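# Seat a matching bearing on the right plate's bore

## Task

Some plates and bearings here do not suit each other. Work out one plate and one bearing that match what the drawing requires, then rest that bearing on the bore of that plate, with the plate not upside down. If any other bearing and plate touch while the bearing sits centred on that plate's bore, even for an instant, the job fails. Do not touch the press, which sits inside a transparent guard, and leave the gauge idle (not running a reading).

## Robot and tools

Robot: two UR12e-style arms, left_arm and right_arm, each with a Robotiq 140 gripper whose fingers can fold if pushed near the palm or pressed tip-first onto a surface. Grip parts with the outer quarter of the pads. The gripper's fingers point along its +z axis and close along its y axis; a wrist block sticks out about 10 cm toward its +x. end_effector_position is the point between the closed pads; fingertips reach about 33 mm past it at gaps up to 40 mm, only 9 mm when fully open.

Frame: results give positions in metres in one scene frame: origin at table-top height midway between the arms, +z up, +x out over the table, left_arm on +y. Bases: left_arm (+0.055, +0.547, +0.009), right_arm (+0.006, -0.686, +0.009). Printed hand positions may be off by a few centimetres. Cameras: cam_low, cam_nest, cam_left_wrist, cam_right_wrist (672x504); their calibration is given in K and T_world_to_cam.

execute_actions: {"actions": [one action], "cameras": [...]}. An action may hold "rows" (1 to 15 rows, each applied for one 1/30 s step), "steps" (1 to 450, default 15, at least one per row), "until", and a device key. Each row is a single list of 18 numbers, all in [-1, 1], covering both arms: left_arm's six joint offsets (shoulder pan, shoulder lift, elbow, wrist 1, wrist 2, wrist 3), then its gripper position, force_limit, speed; then the same nine for right_arm. Joint numbers are offsets, not poses: they count from the Joint targets shown at the start of the call (not from the previous row), scaled so 1.0 = 1.481 rad for pan and lift and 2.222 rad for the other four. Sending the same offset again moves further. Stated ranges: pan, lift and wrists ±6.283 rad, elbow ±3.142 rad; asking more than 0.010 rad beyond a range is refused. Gripper position is absolute: +1 fully open (140 mm), pads meet near -0.8, -1 closes until blocked. force_limit -1..+1 sets pad force (roughly 14 N to 58 N with a slow close); speed -1..+1 sets closing rate (about 30 to 250 mm/s); faster closes grip harder. To leave a gripper unchanged, resend its previous three numbers. After the rows end, arms keep heading to the last row's targets. "until" stops the action when gauge fields match, e.g. {"gauge": {"state": "busy"}}; numbers need a comparison such as [">", 2]. Device command: {"gauge": {"measure": true}} or {"gauge": {"stop": true}}.

move: "target" is one 18-number row or a list of up to 15 rows, same layout and scaling as above, every row counted from the same Joint targets. "speed" in rad/s (0.01 to 3.14, default 0.5) caps the fastest joint; "blend" in rad rounds corners between listed targets; "stop_force" (4 to 120 N) ends an arm's path on wrist-force contact, use it with low speed for touch-downs and omit it when lifting off; "zero" (default true) re-zeroes before the move; "blocking": false returns early (not with stop_force). The result adds a "move:" line: done, off_target, moving, held, fault, and limits=held if steps were withheld. Moves do not avoid obstacles.

wait: "seconds" 0 to 10; arms hold, a running move continues. stop: brakes a running move. zoom_image: "camera" and "region" [x0, y0, x1, y1] pixels, at most 504 each side, on the latest image. show_instructions: shows the drawing. zero_wrist_force: "arm". read_manual: licence texts. finished_scene: "scene" 1 or 2, final.

Result lines: Joint positions, velocities, targets (rad, per arm in joint order), joint torques, Wrist force/torque in the hand frame, end effector pose and velocities, Tool commands, object_status (0 moving, 1 blocked while opening, 2 blocked while closing = holding, 3 reached position or pads met), position_measured in counts (3 open, 230 pads touching). "joint sent to its limit" and "joint command not followed" (clearance check between arms) may appear. Gauge fields: state (idle/busy), message, readings (count, rises about 12 s after measure), no_1 to no_5 (mm measured for each drawing requirement; 0.000 = not found). The gauge reads one round piece lying flat and still within 40 mm of its plate centre, with nothing else under the lens.

Cautions: never let parts fall or leave them off the table; avoid contact between the arms; keep net forces well below about 150 N and joint torques below their limits (wrists 51.3 N m), or the arm stops for 10 s; targets even slightly past a firm contact can fault a stiff arm. Long holds or stretched poses heat motors (MOTOR HOT, then a 30-60 s stop). Release parts only when still; approach contacts slowly.

Each tool is called after "Call:" as name(argument=value, ...) on one line, values as JSON.

Reference images:

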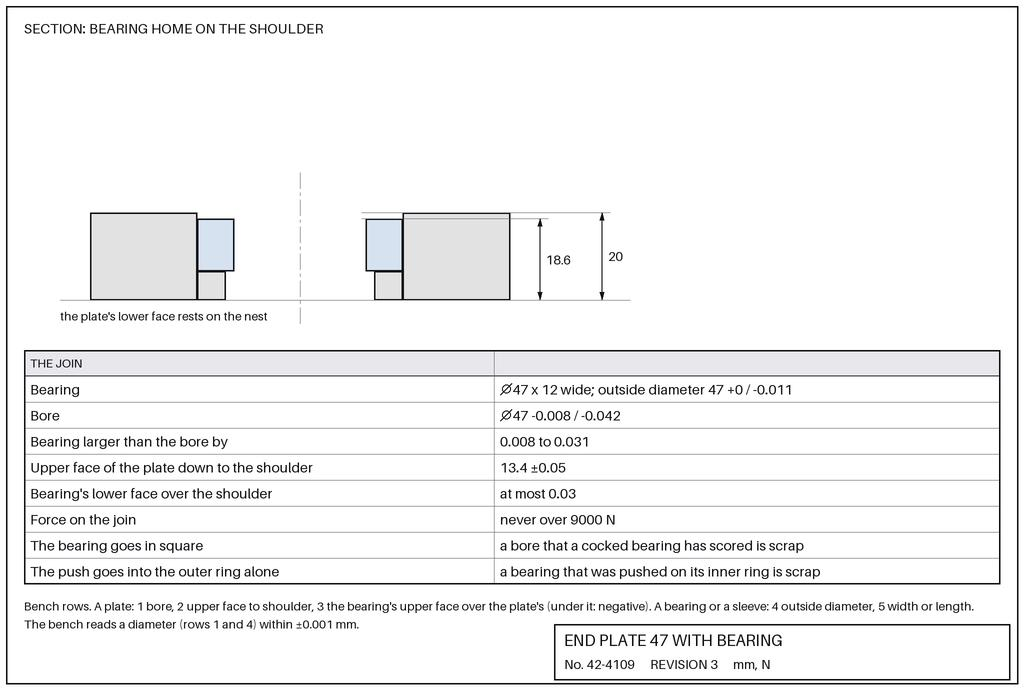

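## Session

Call:
execute_actions(actions=[])

Scene clock: 0.00 s.
left_arm: end_effector_position=(+0.9259, +0.6386, +0.2143) position_measured=3 object_status=3 end_effector_quat_wxyz=(-0.204, +0.933, -0.020, +0.296) | right_arm: end_effector_position=(+0.7269, -0.7035, +0.2114) position_measured=3 object_status=3 end_effector_quat_wxyz=(-0.427, +0.587, +0.669, +0.161)
Joint positions: left_arm=[-0.309 -1.36 2.091 -2.82 -1.022 -3.259] | right_arm=[-0.476 -1.106 1.532 -1.137 -1.105 0.729]
Joint velocities: within noise
Joint torques (N m): no reading
Wrist force (N): no reading
Wrist torque (N m): no reading
Wrist force, peak (N): no reading
Joint targets: left_arm=[-0.309 -1.360 2.091 -2.820 -1.022 -3.259] | right_arm=[-0.476 -1.106 1.532 -1.137 -1.105 0.729]
Tool commands: left_gripper/position=+1.0 left_gripper/force_limit=+1.0 left_gripper/speed=+1.0 right_gripper/position=+1.0 right_gripper/force_limit=+1.0 right_gripper/speed=+1.0
gauge: message=nothing_yet readings=0 no_1=0.000 no_2=0.000 no_3=0.000 no_4=0.000 no_5=0.000

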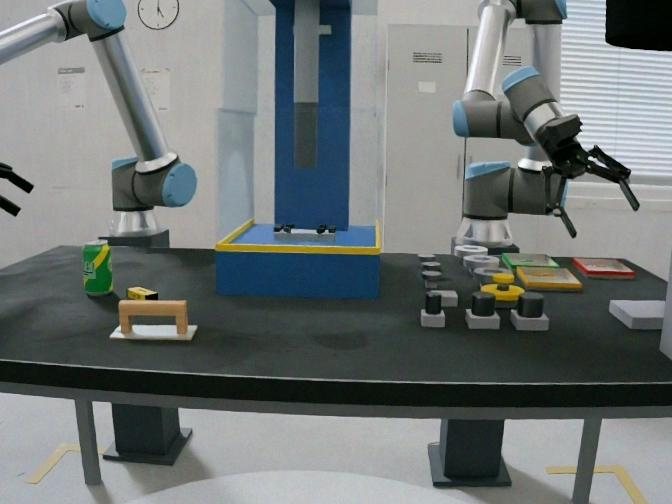

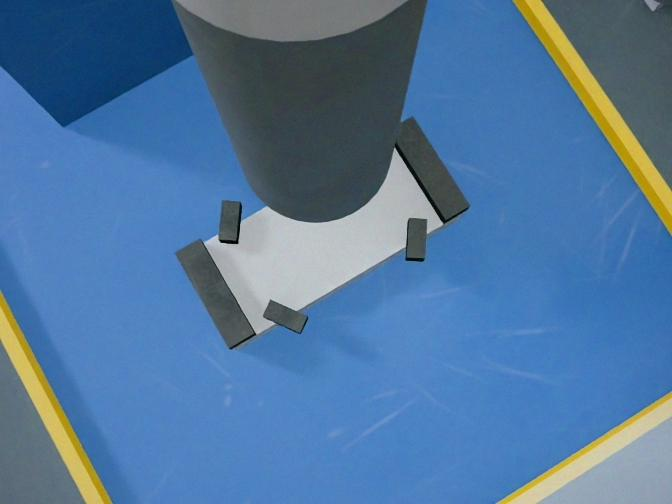

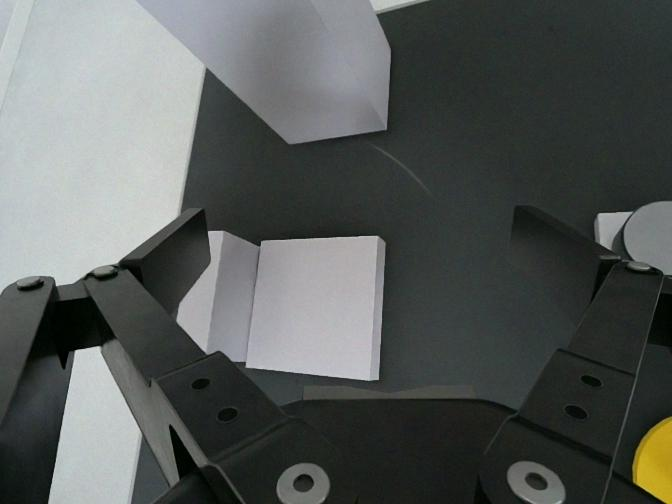

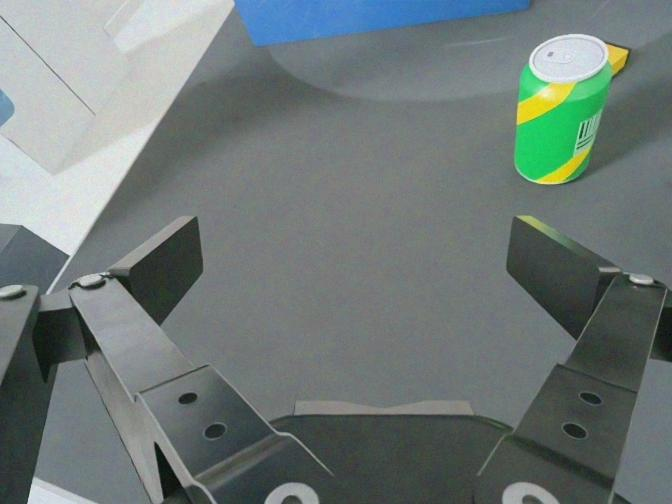

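Call:
zoom_image(camera="cam_low", region=[400, 220, 672, 350])

Call:
zoom_image(camera="cam_low", region=[400, 230, 540, 340])

Scaled by 1.853 from the camera's 672x504 image, which has a finer 960x720 frame.

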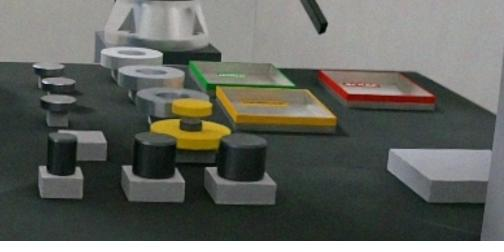

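Scaled by 3.600 from the camera's 672x504 image, which has a finer 960x720 frame.

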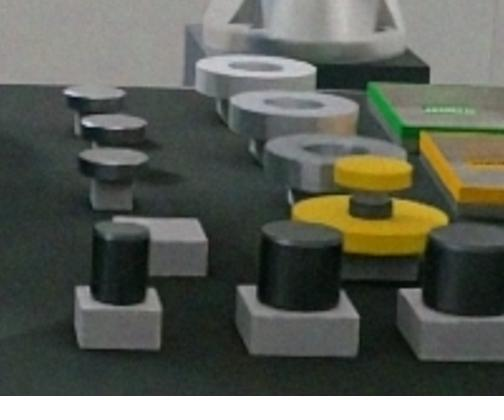

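Call:
execute_actions(actions=[])

Call:
zoom_image(camera="cam_left_wrist", region=[0, 0, 504, 400])

Call:
zoom_image(camera="cam_low", region=[540, 0, 672, 370])

Scene clock: 59.93 s.
left_arm: end_effector_position=(+0.9259, +0.6386, +0.2143) position_measured=3 object_status=3 end_effector_quat_wxyz=(-0.204, +0.933, -0.020, +0.296) | right_arm: end_effector_position=(+0.7269, -0.7035, +0.2114) position_measured=3 object_status=3 end_effector_quat_wxyz=(-0.427, +0.587, +0.669, +0.161)
Joint positions: left_arm=[-0.309 -1.36 2.091 -2.82 -1.022 -3.259] | right_arm=[-0.476 -1.106 1.532 -1.137 -1.105 0.729]
Joint velocities: within noise
Joint torques (N m): left_arm=[1.32 -63.46 -40.26 -5.8 1.97 -0.49] | right_arm=[0.55 -82.57 -45.65 -1.08 0.87 -0.69]
Wrist force (N): left_arm=[0.1 -0.1 0.3] | right_arm=[-0.1 0.2 0.1]
Wrist torque (N m): left_arm=[-0.02 -0.03 -0.01] | right_arm=[0.05 0.04 0.00]
Wrist force, peak (N): left_arm=[0.4 -0.2 0.5] | right_arm=[0.2 0.6 0.5]
Joint targets: left_arm=[-0.309 -1.360 2.091 -2.820 -1.022 -3.259] | right_arm=[-0.476 -1.106 1.532 -1.137 -1.105 0.729]
Tool commands: left_gripper/position=+1.0 left_gripper/force_limit=+1.0 left_gripper/speed=+1.0 right_gripper/position=+1.0 right_gripper/force_limit=+1.0 right_gripper/speed=+1.0
gauge: message=nothing_yet readings=0 no_1=0.000 no_2=0.000 no_3=0.000 no_4=0.000 no_5=0.000

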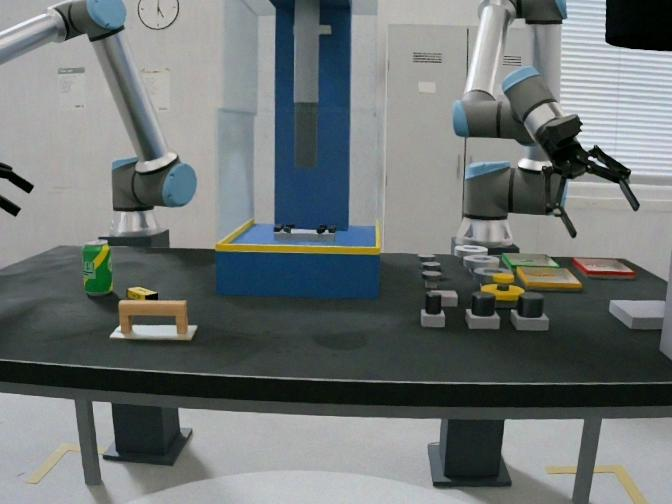

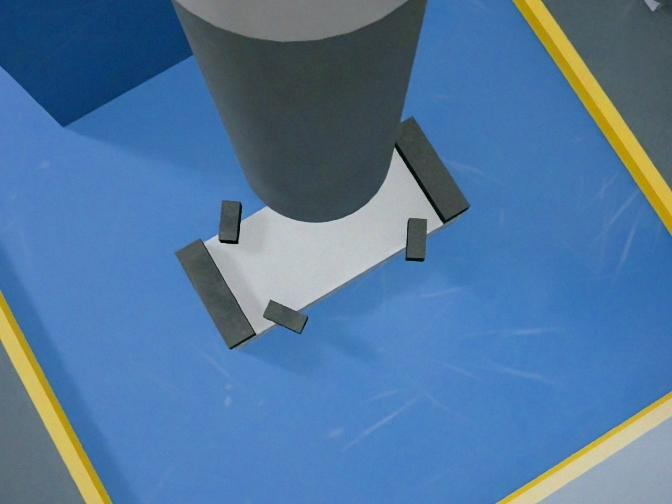

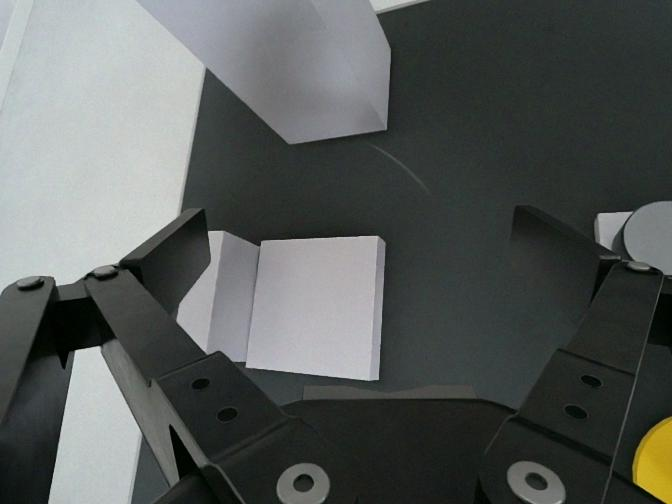

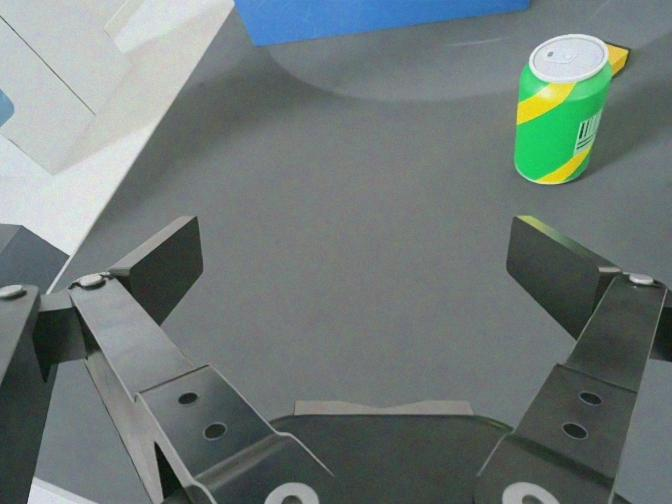

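Scaled by 1.000.

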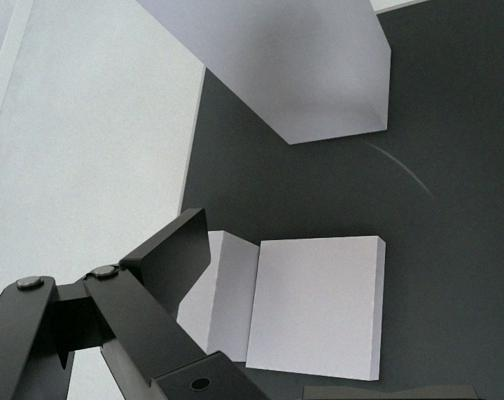

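Scaled by 1.362 from the camera's 672x504 image, which has a finer 960x720 frame.

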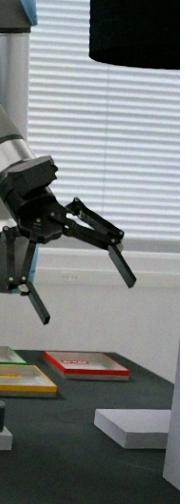

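Call:
move(target=[-0.0375,-0.0363,-0.2619,0.5193,-0.247,-0.1112,1,1,1,0,0,0,0,0,0,1,1,1], speed=0.8, cameras=["cam_left_wrist"])

Scene clock: 103.43 s.
left_arm: end_effector_position=(+0.8503, +0.4303, +0.4000) position_measured=3 object_status=3 end_effector_quat_wxyz=(+0.000, +1.000, +0.000, +0.000) | right_arm: end_effector_position=(+0.7269, -0.7035, +0.2114) position_measured=3 object_status=3 end_effector_quat_wxyz=(-0.427, +0.587, +0.669, +0.161)
Joint positions: left_arm=[-0.364 -1.414 1.509 -1.666 -1.571 -3.506] | right_arm=[-0.476 -1.106 1.532 -1.137 -1.105 0.729]
Joint torques (N m): left_arm=[-17.54 -82.84 -55.66 -3.24 -3.58 -4.2] | right_arm=[-0.52 -82.92 -46.01 -0.91 0.31 -0.76]
Wrist force (N): left_arm=[-0.6 0.5 0.0] | right_arm=[0.0 0.2 -0.1]
Wrist torque (N m): left_arm=[0.31 0.36 -0.05] | right_arm=[0.05 0.01 0.00]
Wrist force, peak (N): left_arm=[-0.8 1.2 -2.0] | right_arm=[-0.2 0.7 0.2]
Joint targets: left_arm=[-0.364 -1.414 1.509 -1.666 -1.571 -3.506] | right_arm=[-0.476 -1.106 1.532 -1.137 -1.105 0.729]
gauge: message=nothing_yet readings=0 no_1=0.000 no_2=0.000 no_3=0.000 no_4=0.000 no_5=0.000
move: done
camera_calibration:
cam_left_wrist: T_world_to_cam=[[-0.000518536, -0.999878, -0.0156409, 0.449196], [-0.934412, -0.00508672, 0.356158, 0.650625], [-0.356194, 0.0147997, -0.934295, 0.849434], [0, 0, 0, 1]] pos_world=[0.910748, 0.439879, 0.568922]
Images, in order (width x height): cam_left_wrist 672x504.

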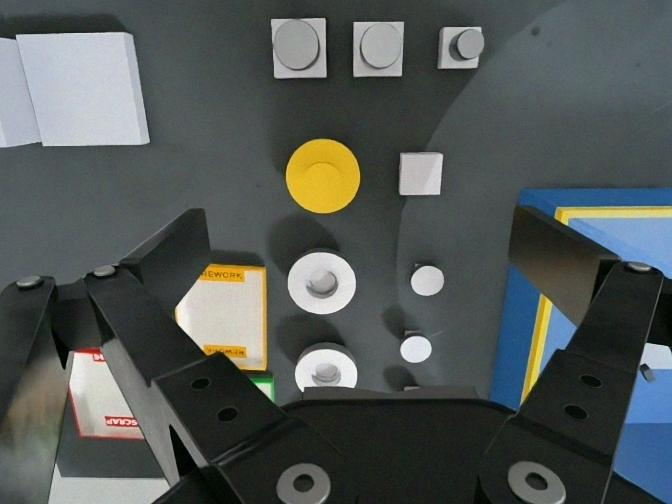

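Call:
zoom_image(camera="cam_left_wrist", region=[250, 130, 470, 400])

Call:
zoom_image(camera="cam_left_wrist", region=[280, 235, 370, 325])

Call:
zoom_image(camera="cam_left_wrist", region=[380, 260, 460, 390])

Scaled by 1.867 from the camera's 672x504 image, which has a finer 960x720 frame.

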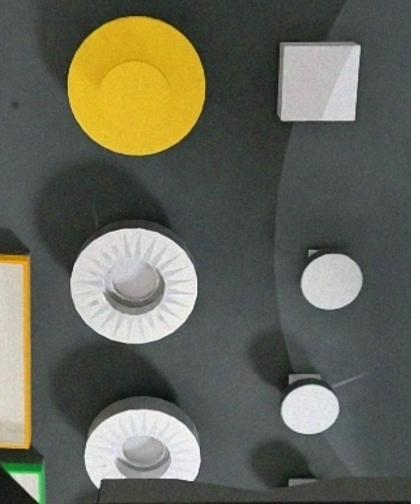

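Scaled by 5.600 from the camera's 672x504 image, which has a finer 960x720 frame.

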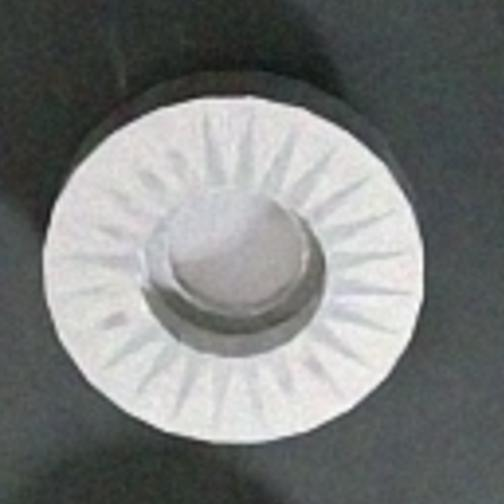

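Scaled by 3.877 from the camera's 672x504 image, which has a finer 960x720 frame.

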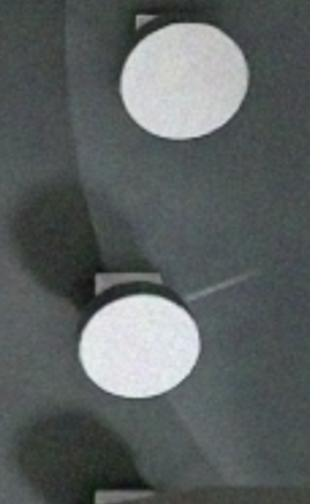

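Call:
move(target=[-0.0662,-0.1912,0.1293,-0.0019,0,-0.0441,1,1,1,0,0,0,0,0,0,1,1,1], speed=0.8, cameras=["cam_left_wrist","cam_low"])

Call:
zoom_image(camera="cam_left_wrist", region=[270, 0, 460, 200])

Call:
zoom_image(camera="cam_left_wrist", region=[270, 200, 460, 400])

Scene clock: 147.30 s.
left_arm: end_effector_position=(+0.6802, +0.4302, +0.4004) position_measured=3 object_status=3 end_effector_quat_wxyz=(+0.000, +1.000, +0.000, +0.000) | right_arm: end_effector_position=(+0.7269, -0.7035, +0.2114) position_measured=3 object_status=3 end_effector_quat_wxyz=(-0.427, +0.587, +0.669, +0.161)
Joint positions: left_arm=[-0.462 -1.697 1.796 -1.67 -1.571 -3.604] | right_arm=[-0.476 -1.106 1.532 -1.137 -1.105 0.729]
Joint torques (N m): left_arm=[-17.71 -56.9 -42.18 -8 -2.5 -4.32] | right_arm=[0 -80.19 -45.86 -0.99 0.3 -0.47]
Wrist force (N): left_arm=[-1.0 0.5 0.4] | right_arm=[-0.1 0.3 0.1]
Wrist torque (N m): left_arm=[0.33 0.37 -0.09] | right_arm=[0.08 0.03 0.00]
Wrist force, peak (N): left_arm=[-5.2 0.1 0.7] | right_arm=[-0.1 0.5 0.5]
Joint targets: left_arm=[-0.462 -1.697 1.796 -1.670 -1.571 -3.604] | right_arm=[-0.476 -1.106 1.532 -1.137 -1.105 0.729]
gauge: message=nothing_yet readings=0 no_1=0.000 no_2=0.000 no_3=0.000 no_4=0.000 no_5=0.000
move: done
camera_calibration:
cam_left_wrist: T_world_to_cam=[[-0.000575124, -0.99988, -0.0155111, 0.448982], [-0.934458, -0.00498574, 0.35604, 0.491596], [-0.356074, 0.0146992, -0.934342, 0.789203], [0, 0, 0, 1]] pos_world=[0.740648, 0.439778, 0.569322]
Images, in order (width x height): cam_low 672x504, cam_left_wrist 672x504.

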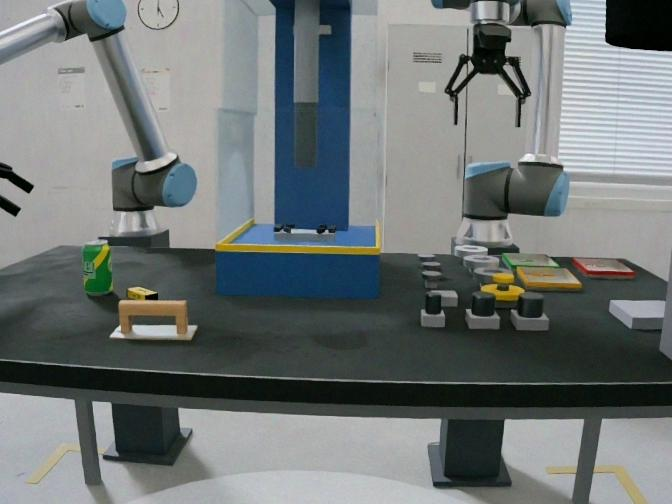

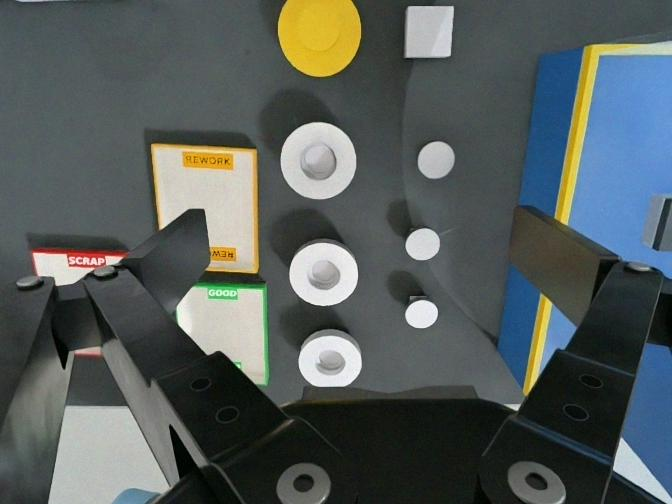

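Scaled by 2.520 from the camera's 672x504 image, which has a finer 960x720 frame.

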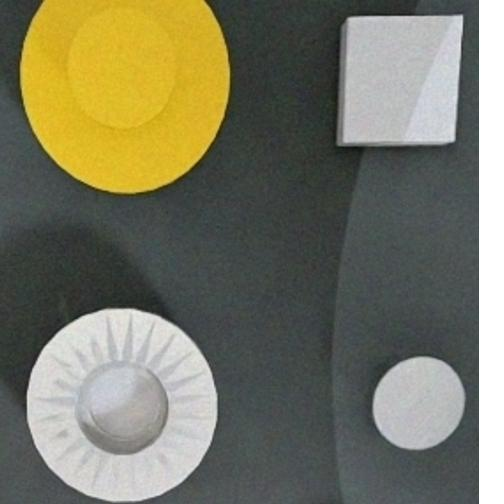

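Scaled by 2.520 from the camera's 672x504 image, which has a finer 960x720 frame.

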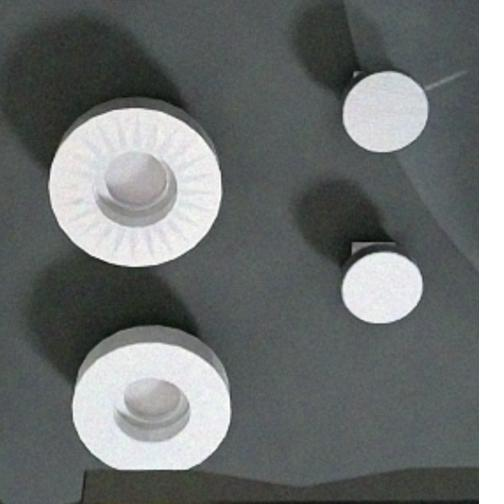

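Call:
move(target=[-0.1124,0.1518,0.1595,-0.2607,0,0.6320,-1,-1,-0.5,0,0,0,0,0,0,1,1,1], speed=0.8, cameras=["cam_left_wrist","cam_low"])

Scene clock: 198.97 s.
left_arm: end_effector_position=(+0.6632, +0.3202, +0.1002) position_measured=232 object_status=3 end_effector_quat_wxyz=(+0.000, +0.707, -0.707, +0.000) | right_arm: end_effector_position=(+0.7269, -0.7035, +0.2114) position_measured=3 object_status=3 end_effector_quat_wxyz=(-0.427, +0.587, +0.669, +0.161)
Joint positions: left_arm=[-0.629 -1.472 2.15 -2.249 -1.571 -2.2] | right_arm=[-0.476 -1.106 1.532 -1.137 -1.105 0.729]
Joint torques (N m): left_arm=[-17.76 -41.78 -32.54 -8.15 2.95 3.92] | right_arm=[-0.62 -80.29 -44.76 -0.91 0.24 -0.63]
Wrist force (N): left_arm=[0.0 -0.8 0.5] | right_arm=[0.5 0.3 0.0]
Wrist torque (N m): left_arm=[-0.05 0.26 -0.21] | right_arm=[0.06 -0.10 0.00]
Wrist force, peak (N): left_arm=[0.5 -0.7 1.7] | right_arm=[-0.2 0.7 -0.2]
Joint targets: left_arm=[-0.629 -1.472 2.151 -2.249 -1.571 -2.199] | right_arm=[-0.476 -1.106 1.532 -1.137 -1.105 0.729]
gauge: message=nothing_yet readings=0 no_1=0.000 no_2=0.000 no_3=0.000 no_4=0.000 no_5=0.000
move: done
camera_calibration:
cam_left_wrist: T_world_to_cam=[[-0.999879, 0.000391826, -0.0155819, 0.676889], [-0.0051855, 0.934378, 0.356245, -0.334998], [0.014699, 0.356282, -0.934263, 0.14903], [0, 0, 0, 1]] pos_world=[0.672879, 0.259653, 0.269122]
Images, in order (width x height): cam_low 672x504, cam_left_wrist 672x504.

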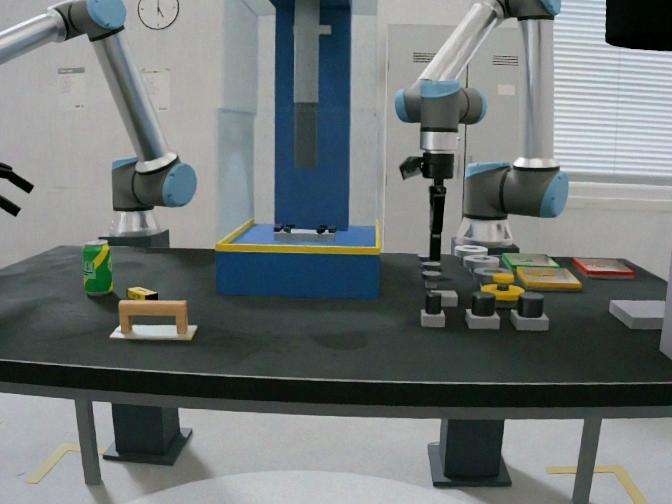

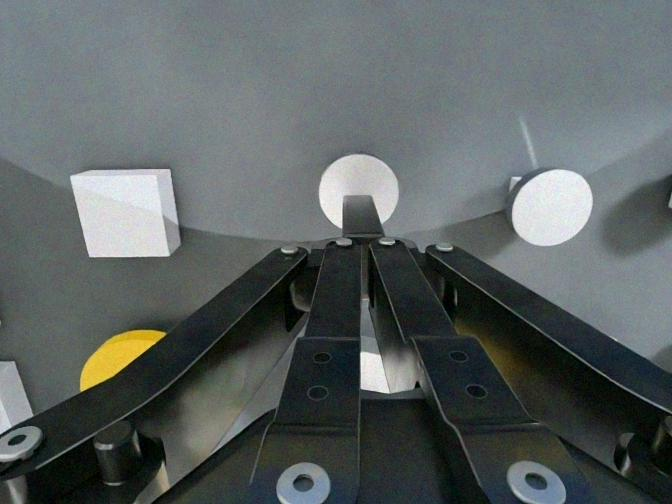

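Call:
move(target=[0,0.0306,0.0127,-0.0331,0,0,-1,-1,-0.5,0,0,0,0,0,0,1,1,1], speed=0.02, stop_force=5)

Scene clock: 221.80 s.
left_arm: end_effector_position=(+0.6632, +0.3201, +0.0673) position_measured=232 object_status=3 end_effector_quat_wxyz=(+0.000, +0.707, -0.707, +0.000) | right_arm: end_effector_position=(+0.7269, -0.7035, +0.2114) position_measured=3 object_status=3 end_effector_quat_wxyz=(-0.427, +0.587, +0.669, +0.161)
Joint positions: left_arm=[-0.629 -1.43 2.177 -2.318 -1.571 -2.199] | right_arm=[-0.476 -1.106 1.532 -1.137 -1.105 0.729]
Joint torques (N m): left_arm=[-15.69 -68.71 -40.52 -3.68 2.98 3.51] | right_arm=[-0.7 -80.03 -44.94 -1.04 0.43 -0.45]
Wrist force (N): left_arm=[0.2 -0.7 0.0] | right_arm=[0.1 0.3 0.2]
Wrist torque (N m): left_arm=[0.16 0.24 -0.18] | right_arm=[0.08 -0.02 0.00]
Wrist force, peak (N): left_arm=[-4.9 9.4 -35.3] | right_arm=[-0.1 0.6 -0.3]
Joint targets: left_arm=[-0.629 -1.430 2.177 -2.318 -1.571 -2.199] | right_arm=[-0.476 -1.106 1.532 -1.137 -1.105 0.729]
gauge: message=nothing_yet readings=0 no_1=0.000 no_2=0.000 no_3=0.000 no_4=0.000 no_5=0.000
move: contact (left_arm)

Call:
move(target=[[-0.0034,-0.0184,-0.0093,0.0216,0,-0.0026,0.25,-0.5,0,0,0,0,0,0,0,1,1,1],[-0.0034,0.0132,0.0028,-0.0115,0,-0.0026,0.25,-0.5,0,0,0,0,0,0,0,1,1,1],[-0.0034,0.0132,0.0028,-0.0115,0,-0.0026,-1,-0.5,-1,0,0,0,0,0,0,1,1,1]], speed=0.1, cameras=["cam_left_wrist"])

Scene clock: 257.93 s.
left_arm: end_effector_position=(+0.6634, +0.3161, +0.0548) position_measured=160 object_status=0 end_effector_quat_wxyz=(+0.000, +0.707, -0.707, +0.000) | right_arm: end_effector_position=(+0.7269, -0.7035, +0.2114) position_measured=3 object_status=3 end_effector_quat_wxyz=(-0.427, +0.587, +0.669, +0.161)
Joint positions: left_arm=[-0.634 -1.41 2.183 -2.344 -1.571 -2.205] | right_arm=[-0.476 -1.106 1.532 -1.137 -1.105 0.729]
Joint torques (N m): left_arm=[-14.78 -44.33 -30.26 -7.45 3.16 -4.14] | right_arm=[-0.33 -81.64 -44.33 -0.75 0.16 -1.22]
Wrist force (N): left_arm=[-2.2 2.7 -11.9] | right_arm=[-0.1 0.2 -0.1]
Wrist torque (N m): left_arm=[0.13 0.21 -0.04] | right_arm=[0.04 0.03 0.00]
Wrist force, peak (N): left_arm=[-2.1 2.5 -12.0] | right_arm=[0.3 0.6 0.0]
Joint targets: left_arm=[-0.634 -1.410 2.183 -2.344 -1.571 -2.205] | right_arm=[-0.476 -1.106 1.532 -1.137 -1.105 0.729]
gauge: message=nothing_yet readings=0 no_1=0.000 no_2=0.000 no_3=0.000 no_4=0.000 no_5=0.000
move: done
camera_calibration:
cam_left_wrist: T_world_to_cam=[[-0.99988, -0.000179533, -0.015479, 0.676507], [-0.00568451, 0.934331, 0.35636, -0.314671], [0.0143985, 0.356405, -0.934221, 0.108233], [0, 0, 0, 1]] pos_world=[0.673079, 0.255554, 0.223721]
Images, in order (width x height): cam_left_wrist 672x504.

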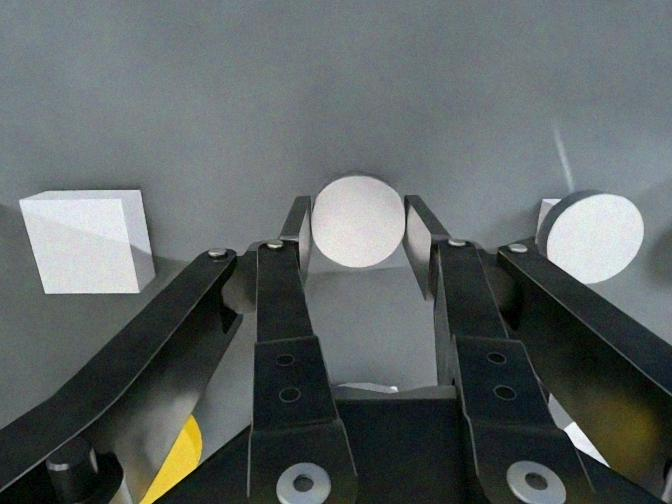

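Call:
wait(seconds=0.5)

Call:
zoom_image(camera="cam_left_wrist", region=[280, 150, 440, 290])

Scene clock: 267.53 s.
left_arm: end_effector_position=(+0.6634, +0.3161, +0.0548) position_measured=160 object_status=2 end_effector_quat_wxyz=(+0.000, +0.707, -0.707, +0.000) | right_arm: end_effector_position=(+0.7269, -0.7035, +0.2114) position_measured=3 object_status=3 end_effector_quat_wxyz=(-0.427, +0.587, +0.669, +0.161)
Joint positions: left_arm=[-0.634 -1.41 2.183 -2.344 -1.571 -2.205] | right_arm=[-0.476 -1.106 1.532 -1.137 -1.105 0.729]
Joint torques (N m): left_arm=[-1.58 -50.88 -37.91 -4.21 3.06 -4.08] | right_arm=[1.23 -83.46 -45.13 -1.2 -0.11 -0.73]
Wrist force (N): left_arm=[-2.1 2.5 -11.8] | right_arm=[-0.2 0.4 -0.1]
Wrist torque (N m): left_arm=[0.09 0.19 -0.03] | right_arm=[0.08 0.05 -0.01]
Wrist force, peak (N): left_arm=[-2.2 2.7 -12.3] | right_arm=[-0.3 0.7 -0.2]
Joint targets: left_arm=[-0.634 -1.410 2.183 -2.344 -1.571 -2.205] | right_arm=[-0.476 -1.106 1.532 -1.137 -1.105 0.729]
Tool commands: left_gripper/position=-1.0 left_gripper/force_limit=-0.5 left_gripper/speed=-1.0 right_gripper/position=+1.0 right_gripper/force_limit=+1.0 right_gripper/speed=+1.0
gauge: message=nothing_yet readings=0 no_1=0.000 no_2=0.000 no_3=0.000 no_4=0.000 no_5=0.000
wait: 0.50 s; at rest from the start

Scaled by 3.150 from the camera's 672x504 image, which has a finer 960x720 frame.
This view is cut from an older image: the scene may have changed since it was taken.

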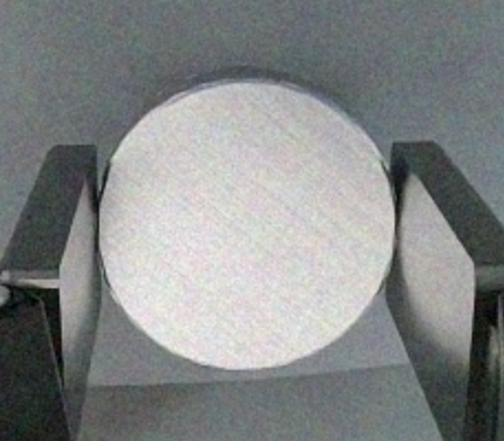

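Call:
move(target=[[0,-0.0849,-0.0412,0.0979,0,0,-1,-0.5,-1,0,0,0,0,0,0,1,1,1],[0.3801,0.1670,-0.2185,0.1072,0,0.2534,-1,-0.5,-1,0,0,0,0,0,0,1,1,1],[0.4582,0.2024,-0.2267,0.0919,0,0.3055,-1,-0.5,-1,0,0,0,0,0,0,1,1,1]], speed=[0.3,0.5,0.3], blend=[0.04,0.04,0], cameras=["cam_left_wrist","cam_low"])

Scene clock: 313.63 s.
left_arm: end_effector_position=(+0.9198, +0.7601, +0.0900) position_measured=160 object_status=2 end_effector_quat_wxyz=(+0.000, +0.707, -0.707, +0.000) | right_arm: end_effector_position=(+0.7269, -0.7035, +0.2114) position_measured=3 object_status=3 end_effector_quat_wxyz=(-0.427, +0.587, +0.669, +0.161)
Joint positions: left_arm=[0.045 -1.11 1.679 -2.139 -1.571 -1.527] | right_arm=[-0.476 -1.106 1.532 -1.137 -1.105 0.729]
Joint torques (N m): left_arm=[17.54 -77.4 -49.5 -8.3 2.07 3.46] | right_arm=[-0.78 -83.27 -44.29 -0.92 -0.07 -0.61]
Wrist force (N): left_arm=[-0.3 0.1 2.0] | right_arm=[0.0 0.3 -0.2]
Wrist torque (N m): left_arm=[0.13 0.39 -0.19] | right_arm=[0.07 0.01 -0.01]
Wrist force, peak (N): left_arm=[-2.1 2.6 -12.2] | right_arm=[0.0 0.5 -0.5]
Joint targets: left_arm=[0.045 -1.110 1.679 -2.139 -1.571 -1.526] | right_arm=[-0.476 -1.106 1.532 -1.137 -1.105 0.729]
gauge: message=nothing_yet readings=0 no_1=0.000 no_2=0.000 no_3=0.000 no_4=0.000 no_5=0.000
move: done
camera_calibration:
cam_left_wrist: T_world_to_cam=[[-0.999888, -0.0000419283, -0.0149979, 0.933385], [-0.00538401, 0.934344, 0.356333, -0.74088], [0.0139982, 0.356374, -0.934239, -0.0204209], [0, 0, 0, 1]] pos_world=[0.929577, 0.699553, 0.258921]
Images, in order (width x height): cam_low 672x504, cam_left_wrist 672x504.

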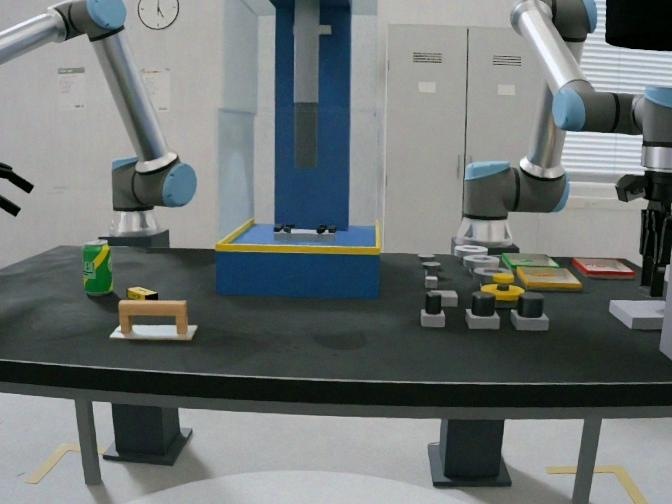

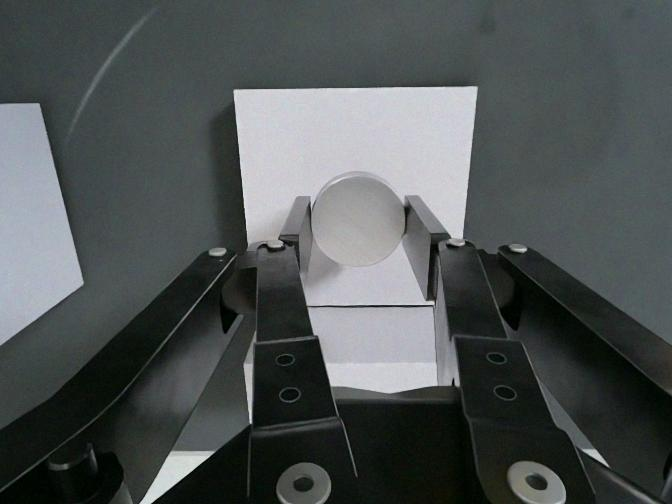

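Call:
move(target=[0,0.0251,0.0114,-0.0282,0,0,-1,-0.5,-1,0,0,0,0,0,0,1,1,1], speed=0.013, stop_force=5, cameras=["cam_left_wrist"])

Scene clock: 333.43 s.
left_arm: end_effector_position=(+0.9200, +0.7602, +0.0581) position_measured=160 object_status=2 end_effector_quat_wxyz=(+0.000, +0.707, -0.707, +0.000) | right_arm: end_effector_position=(+0.7269, -0.7035, +0.2114) position_measured=3 object_status=3 end_effector_quat_wxyz=(-0.427, +0.587, +0.669, +0.161)
Joint positions: left_arm=[0.045 -1.081 1.7 -2.189 -1.571 -1.526] | right_arm=[-0.476 -1.106 1.532 -1.137 -1.105 0.729]
Joint torques (N m): left_arm=[17.51 -104.75 -46.16 -3.01 1.84 3.36] | right_arm=[-1.16 -81.9 -44.98 -1 0.08 -0.39]
Wrist force (N): left_arm=[-0.2 -0.5 1.9] | right_arm=[-0.1 0.3 0.1]
Wrist torque (N m): left_arm=[0.13 0.38 -0.21] | right_arm=[0.07 0.02 -0.01]
Wrist force, peak (N): left_arm=[0.9 6.3 -14.5] | right_arm=[0.1 0.8 -0.2]
Joint targets: left_arm=[0.045 -1.081 1.700 -2.189 -1.571 -1.526] | right_arm=[-0.476 -1.106 1.532 -1.137 -1.105 0.729]
gauge: message=nothing_yet readings=0 no_1=0.000 no_2=0.000 no_3=0.000 no_4=0.000 no_5=0.000
move: contact (left_arm); left_arm: the wrist 1 is farthest, 0.012 rad from its target
camera_calibration:
cam_left_wrist: T_world_to_cam=[[-0.999887, -0.000135441, -0.0150332, 0.93318], [-0.00548399, 0.934343, 0.356332, -0.729606], [0.0139979, 0.356374, -0.934239, -0.0502971], [0, 0, 0, 1]] pos_world=[0.929778, 0.699754, 0.227021]
Images, in order (width x height): cam_left_wrist 672x504.

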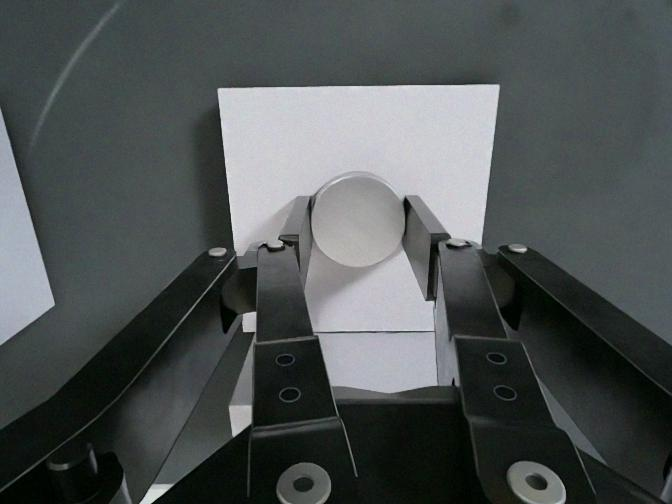

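Call:
move(target=[[0,0,0,0,0,0,0.25,-0.5,-1,0,0,0,0,0,0,1,1,1],[0,-0.0198,-0.0093,0.0221,0,0,0.25,-0.5,-1,0,0,0,0,0,0,1,1,1],[-0.1770,-0.1754,0.0382,0.0784,0,-0.1179,0.25,-0.5,-1,0,0,0,0,0,0,1,1,1]], speed=[0.1,0.1,0.5], blend=[0,0.02,0], cameras=["cam_left_wrist","cam_low"])

Call:
execute_actions(actions=[{"gauge":{"measure":true},"steps":450,"until":{"gauge":{"readings":[">",0]}}}])

Scene clock: 372.80 s.
left_arm: end_effector_position=(+0.8504, +0.5500, +0.2001) position_measured=98 object_status=3 end_effector_quat_wxyz=(+0.000, +0.707, -0.707, +0.000) | right_arm: end_effector_position=(+0.7269, -0.7035, +0.2114) position_measured=3 object_status=3 end_effector_quat_wxyz=(-0.427, +0.587, +0.669, +0.161)
Joint positions: left_arm=[-0.217 -1.34 1.784 -2.015 -1.571 -1.788] | right_arm=[-0.476 -1.106 1.532 -1.137 -1.105 0.729]
Joint torques (N m): left_arm=[-17.35 -85.04 -38.25 -2.75 2.51 -4.17] | right_arm=[-0.59 -81.89 -45.22 -0.7 -0.59 -1.03]
Wrist force (N): left_arm=[0.1 -0.2 0.7] | right_arm=[0.0 0.5 -0.2]
Wrist torque (N m): left_arm=[0.22 0.20 0.14] | right_arm=[0.11 0.00 -0.01]
Wrist force, peak (N): left_arm=[-5.1 -0.5 2.9] | right_arm=[-0.1 0.4 -0.6]
Joint targets: left_arm=[-0.217 -1.341 1.784 -2.015 -1.571 -1.788] | right_arm=[-0.476 -1.106 1.532 -1.137 -1.105 0.729]
gauge: message=nothing_yet readings=0 no_1=0.000 no_2=0.000 no_3=0.000 no_4=0.000 no_5=0.000
move: done
camera_calibration:
cam_left_wrist: T_world_to_cam=[[-0.999875, 0.0000539804, -0.0158167, 0.865783], [-0.00558477, 0.934378, 0.356239, -0.584084], [0.014798, 0.356283, -0.934261, 0.157616], [0, 0, 0, 1]] pos_world=[0.86008, 0.489553, 0.369022]
Images, in order (width x height): cam_low 672x504, cam_left_wrist 672x504.

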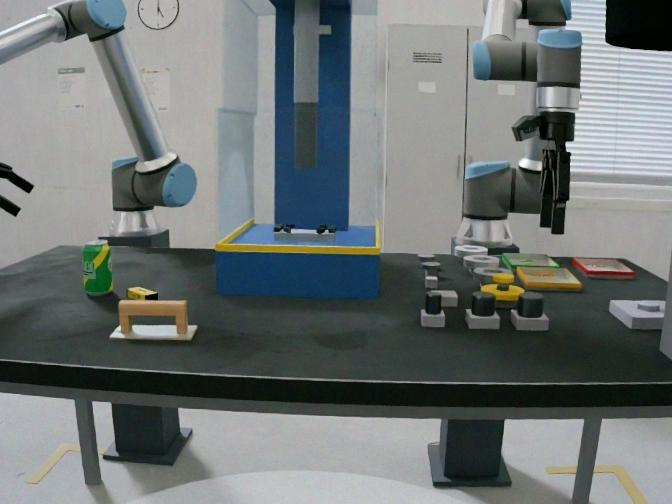

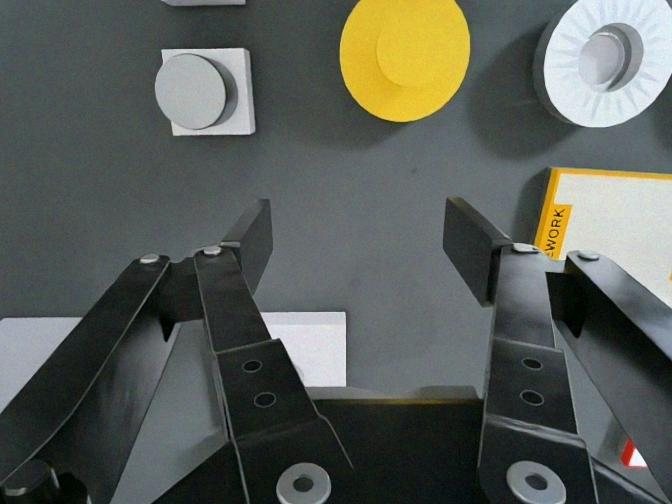

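Scene clock: 385.00 s.
left_arm: end_effector_position=(+0.8504, +0.5498, +0.2002) position_measured=98 object_status=3 end_effector_quat_wxyz=(+0.000, +0.707, -0.707, +0.000) | right_arm: end_effector_position=(+0.7269, -0.7035, +0.2114) position_measured=3 object_status=3 end_effector_quat_wxyz=(-0.427, +0.587, +0.669, +0.161)
Joint positions: left_arm=[-0.217 -1.341 1.784 -2.015 -1.571 -1.788] | right_arm=[-0.476 -1.106 1.532 -1.137 -1.105 0.729]
Joint torques (N m): left_arm=[-18.05 -85.16 -38.54 -2.74 2.54 -4.12] | right_arm=[-0.66 -79.07 -43.83 -1.14 -0.64 -0.84]
Wrist force (N): left_arm=[-0.1 -0.2 0.5] | right_arm=[0.0 0.2 -0.3]
Wrist torque (N m): left_arm=[0.20 0.23 0.13] | right_arm=[0.04 0.01 -0.01]
Wrist force, peak (N): left_arm=[-0.2 -0.4 1.0] | right_arm=[0.1 0.5 -0.5]
Joint targets: left_arm=[-0.217 -1.341 1.784 -2.015 -1.571 -1.788] | right_arm=[-0.476 -1.106 1.532 -1.137 -1.105 0.729]
Tool commands: left_gripper/position=+0.25 left_gripper/force_limit=-0.5 left_gripper/speed=-1.0 right_gripper/position=+1.0 right_gripper/force_limit=+1.0 right_gripper/speed=+1.0
gauge: message=measure_taken readings=1 no_1=0.000 no_2=0.000 no_3=0.000 no_4=46.998 no_5=11.999

Call:
move(target=[[0.1745,0.1558,-0.0473,-0.0558,0,0.1163,0.25,-0.5,-1,0,0,0,0,0,0,1,1,1],[0.1745,0.1756,-0.0378,-0.0783,0,0.1163,0.25,-0.5,-1,0,0,0,0,0,0,1,1,1],[0.1745,0.1756,-0.0378,-0.0783,0,0.1163,-1,-0.5,-1,0,0,0,0,0,0,1,1,1],[0.1745,0.1558,-0.0473,-0.0558,0,0.1163,-1,-0.5,-1,0,0,0,0,0,0,1,1,1],[0.0448,0.0194,0.0858,-0.0982,0,0.0299,-1,-0.5,-1,0,0,0,0,0,0,1,1,1]], speed=[0.5,0.1,0.1,0.1,0.4], blend=[0.02,0,0,0.02,0], cameras=["cam_left_wrist"])

Scene clock: 436.47 s.
left_arm: end_effector_position=(+0.8000, +0.6100, +0.0894) position_measured=160 object_status=2 end_effector_quat_wxyz=(+0.000, +0.707, -0.707, +0.000) | right_arm: end_effector_position=(+0.7269, -0.7035, +0.2114) position_measured=3 object_status=3 end_effector_quat_wxyz=(-0.427, +0.587, +0.669, +0.161)
Joint positions: left_arm=[-0.151 -1.312 1.975 -2.233 -1.571 -1.722] | right_arm=[-0.476 -1.106 1.532 -1.137 -1.105 0.729]
Joint torques (N m): left_arm=[-17.9 -82.41 -33.74 -8.28 2.77 -3.99] | right_arm=[0.28 -82.44 -44.38 -1.21 -0.5 -0.72]
Wrist force (N): left_arm=[0.6 -0.4 1.7] | right_arm=[-0.2 0.2 -0.6]
Wrist torque (N m): left_arm=[0.05 0.17 0.01] | right_arm=[0.04 0.04 -0.01]
Wrist force, peak (N): left_arm=[0.9 3.5 -8.9] | right_arm=[0.1 0.6 -0.5]
Joint targets: left_arm=[-0.151 -1.312 1.975 -2.233 -1.571 -1.722] | right_arm=[-0.476 -1.106 1.532 -1.137 -1.105 0.729]
gauge: message=measure_taken readings=1 no_1=0.000 no_2=0.000 no_3=0.000 no_4=46.998 no_5=11.999
move: done
camera_calibration:
cam_left_wrist: T_world_to_cam=[[-0.999892, 0.000170425, -0.0147051, 0.813394], [-0.00508308, 0.934297, 0.356458, -0.601317], [0.0137997, 0.356494, -0.934196, 0.0342699], [0, 0, 0, 1]] pos_world=[0.809776, 0.549454, 0.25832]
Images, in order (width x height): cam_left_wrist 672x504.

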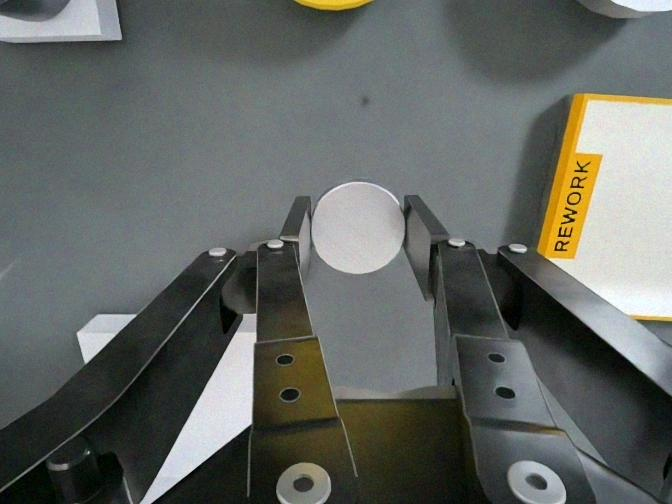

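Call:
move(target=[0,0.0519,0.0191,-0.0537,0,0,-1,-0.5,-1,0,0,0,0,0,0,1,1,1], speed=0.022, stop_force=5)

Scene clock: 452.97 s.
left_arm: end_effector_position=(+0.8002, +0.6099, +0.0322) position_measured=160 object_status=2 end_effector_quat_wxyz=(+0.000, +0.707, -0.707, +0.000) | right_arm: end_effector_position=(+0.7269, -0.7035, +0.2114) position_measured=3 object_status=3 end_effector_quat_wxyz=(-0.427, +0.587, +0.669, +0.161)
Joint positions: left_arm=[-0.151 -1.244 2.012 -2.338 -1.571 -1.722] | right_arm=[-0.476 -1.106 1.532 -1.137 -1.105 0.729]
Joint torques (N m): left_arm=[-17.12 -85.05 -43.32 -3.92 2.8 -4.34] | right_arm=[-0.88 -82.02 -43.34 -0.94 -0.81 -1.03]
Wrist force (N): left_arm=[0.3 -0.1 1.7] | right_arm=[0.1 0.2 -0.4]
Wrist torque (N m): left_arm=[0.14 0.21 0.02] | right_arm=[0.04 -0.02 -0.01]
Wrist force, peak (N): left_arm=[-0.2 3.7 -14.4] | right_arm=[-0.2 0.5 -0.5]
Joint targets: left_arm=[-0.151 -1.244 2.012 -2.338 -1.571 -1.722] | right_arm=[-0.476 -1.106 1.532 -1.137 -1.105 0.729]
gauge: message=measure_taken readings=1 no_1=0.000 no_2=0.000 no_3=0.000 no_4=46.998 no_5=11.999
move: contact (left_arm); left_arm: the wrist 1 is farthest, 0.014 rad from its target

Call:
move(target=[[0,0,0,0,0,0,0.25,-0.5,-1,0,0,0,0,0,0,1,1,1],[0,-0.0459,-0.0167,0.0473,0,0,0.25,-0.5,-1,0,0,0,0,0,0,1,1,1],[-0.1809,-0.1903,0.0891,0.0374,0,-0.1205,0.6,0,-0.5,0,0,0,0,0,0,1,1,1]], speed=[0.1,0.1,0.4], blend=[0,0.02,0], cameras=["cam_left_wrist"])

Call:
zoom_image(camera="cam_left_wrist", region=[230, 90, 490, 290])

Scene clock: 504.73 s.
left_arm: end_effector_position=(+0.6650, +0.4661, +0.0999) position_measured=53 object_status=0 end_effector_quat_wxyz=(+0.000, +0.707, -0.707, +0.000) | right_arm: end_effector_position=(+0.7269, -0.7035, +0.2114) position_measured=3 object_status=3 end_effector_quat_wxyz=(-0.427, +0.587, +0.669, +0.161)
Joint positions: left_arm=[-0.419 -1.526 2.21 -2.255 -1.571 -1.99] | right_arm=[-0.476 -1.106 1.532 -1.137 -1.105 0.729]
Joint torques (N m): left_arm=[-16.46 -62.06 -32.04 -8.06 1.86 -4.21] | right_arm=[0.64 -82.12 -43.75 -0.77 -0.91 -1.08]
Wrist force (N): left_arm=[0.1 -0.1 0.5] | right_arm=[0.0 0.1 -0.6]
Wrist torque (N m): left_arm=[0.11 0.22 -0.13] | right_arm=[0.03 0.00 -0.01]
Wrist force, peak (N): left_arm=[-2.5 -2.3 0.4] | right_arm=[0.2 0.6 -0.7]
Joint targets: left_arm=[-0.419 -1.526 2.210 -2.255 -1.571 -1.990] | right_arm=[-0.476 -1.106 1.532 -1.137 -1.105 0.729]
gauge: message=measure_taken readings=1 no_1=0.000 no_2=0.000 no_3=0.000 no_4=46.998 no_5=11.999
move: done
camera_calibration:
cam_left_wrist: T_world_to_cam=[[-0.999879, 0.000392844, -0.0155816, 0.678626], [-0.0051858, 0.934345, 0.356332, -0.471311], [0.0146986, 0.35637, -0.934229, 0.0966619], [0, 0, 0, 1]] pos_world=[0.674679, 0.405653, 0.268822]
Images, in order (width x height): cam_left_wrist 672x504.

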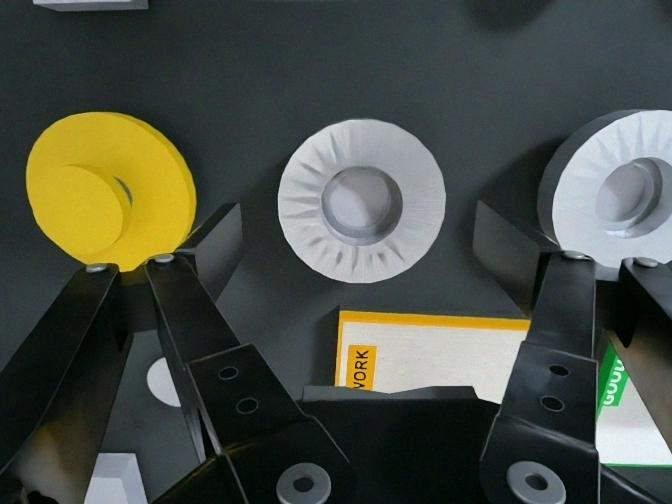

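Scaled by 1.938 from the camera's 672x504 image, which has a finer 960x720 frame.

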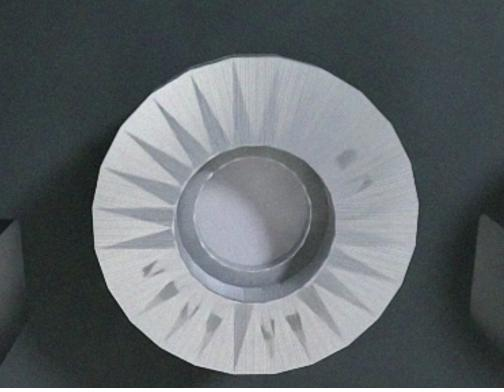

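Call:
move(target=[[-0.0042,0.0506,0.0190,-0.0527,0,-0.0027,0.6,0,-0.5,0,0,0,0,0,0,1,1,1],[-0.0042,0.0506,0.0190,-0.0527,0,-0.0027,-1,0,-1,0,0,0,0,0,0,1,1,1]], speed=0.1, cameras=["cam_left_wrist"])

Call:
zoom_image(camera="cam_left_wrist", region=[230, 130, 490, 330])

Scene clock: 528.70 s.
left_arm: end_effector_position=(+0.6649, +0.4621, +0.0469) position_measured=85 object_status=0 end_effector_quat_wxyz=(+0.000, +0.707, -0.707, +0.000) | right_arm: end_effector_position=(+0.7269, -0.7035, +0.2114) position_measured=3 object_status=3 end_effector_quat_wxyz=(-0.427, +0.587, +0.669, +0.161)
Joint positions: left_arm=[-0.425 -1.451 2.253 -2.372 -1.571 -1.996] | right_arm=[-0.476 -1.106 1.532 -1.137 -1.105 0.729]
Joint torques (N m): left_arm=[-17.91 -40.18 -30.29 -6.82 1.71 -4.24] | right_arm=[-0.25 -81.51 -43.17 -0.81 -0.55 -0.81]
Wrist force (N): left_arm=[-1.8 4.5 -17.1] | right_arm=[-0.4 0.0 -0.3]
Wrist torque (N m): left_arm=[0.29 0.19 -0.13] | right_arm=[-0.01 0.10 -0.01]
Wrist force, peak (N): left_arm=[-1.8 4.6 -17.2] | right_arm=[-0.3 0.3 -0.7]
Joint targets: left_arm=[-0.425 -1.451 2.253 -2.372 -1.571 -1.996] | right_arm=[-0.476 -1.106 1.532 -1.137 -1.105 0.729]
gauge: message=measure_taken readings=1 no_1=0.000 no_2=0.000 no_3=0.000 no_4=46.998 no_5=11.999
move: done
camera_calibration:
cam_left_wrist: T_world_to_cam=[[-0.99988, 0.000673377, -0.0154754, 0.677567], [-0.00488587, 0.934345, 0.356336, -0.448891], [0.0146993, 0.356369, -0.93423, 0.0485744], [0, 0, 0, 1]] pos_world=[0.674578, 0.401653, 0.215821]
Images, in order (width x height): cam_left_wrist 672x504.

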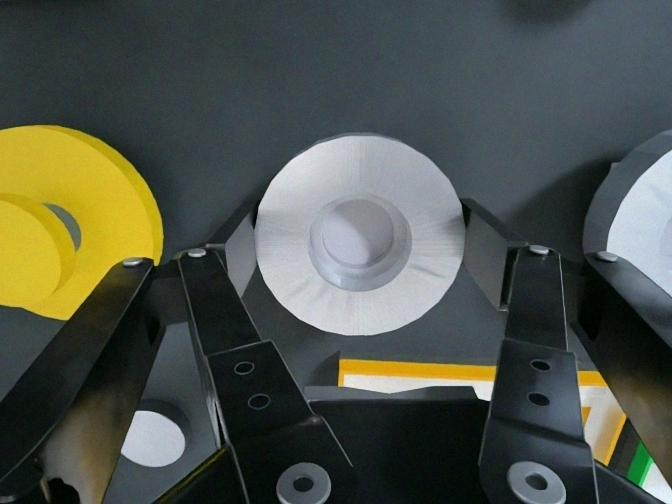

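Scaled by 1.938 from the camera's 672x504 image, which has a finer 960x720 frame.

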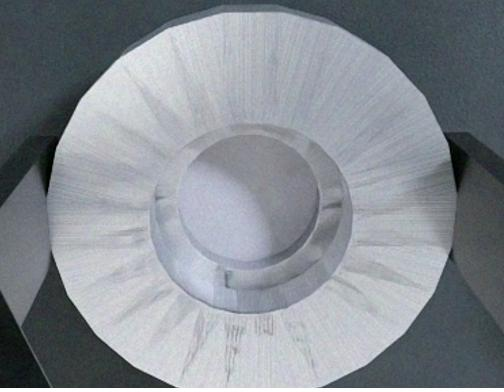

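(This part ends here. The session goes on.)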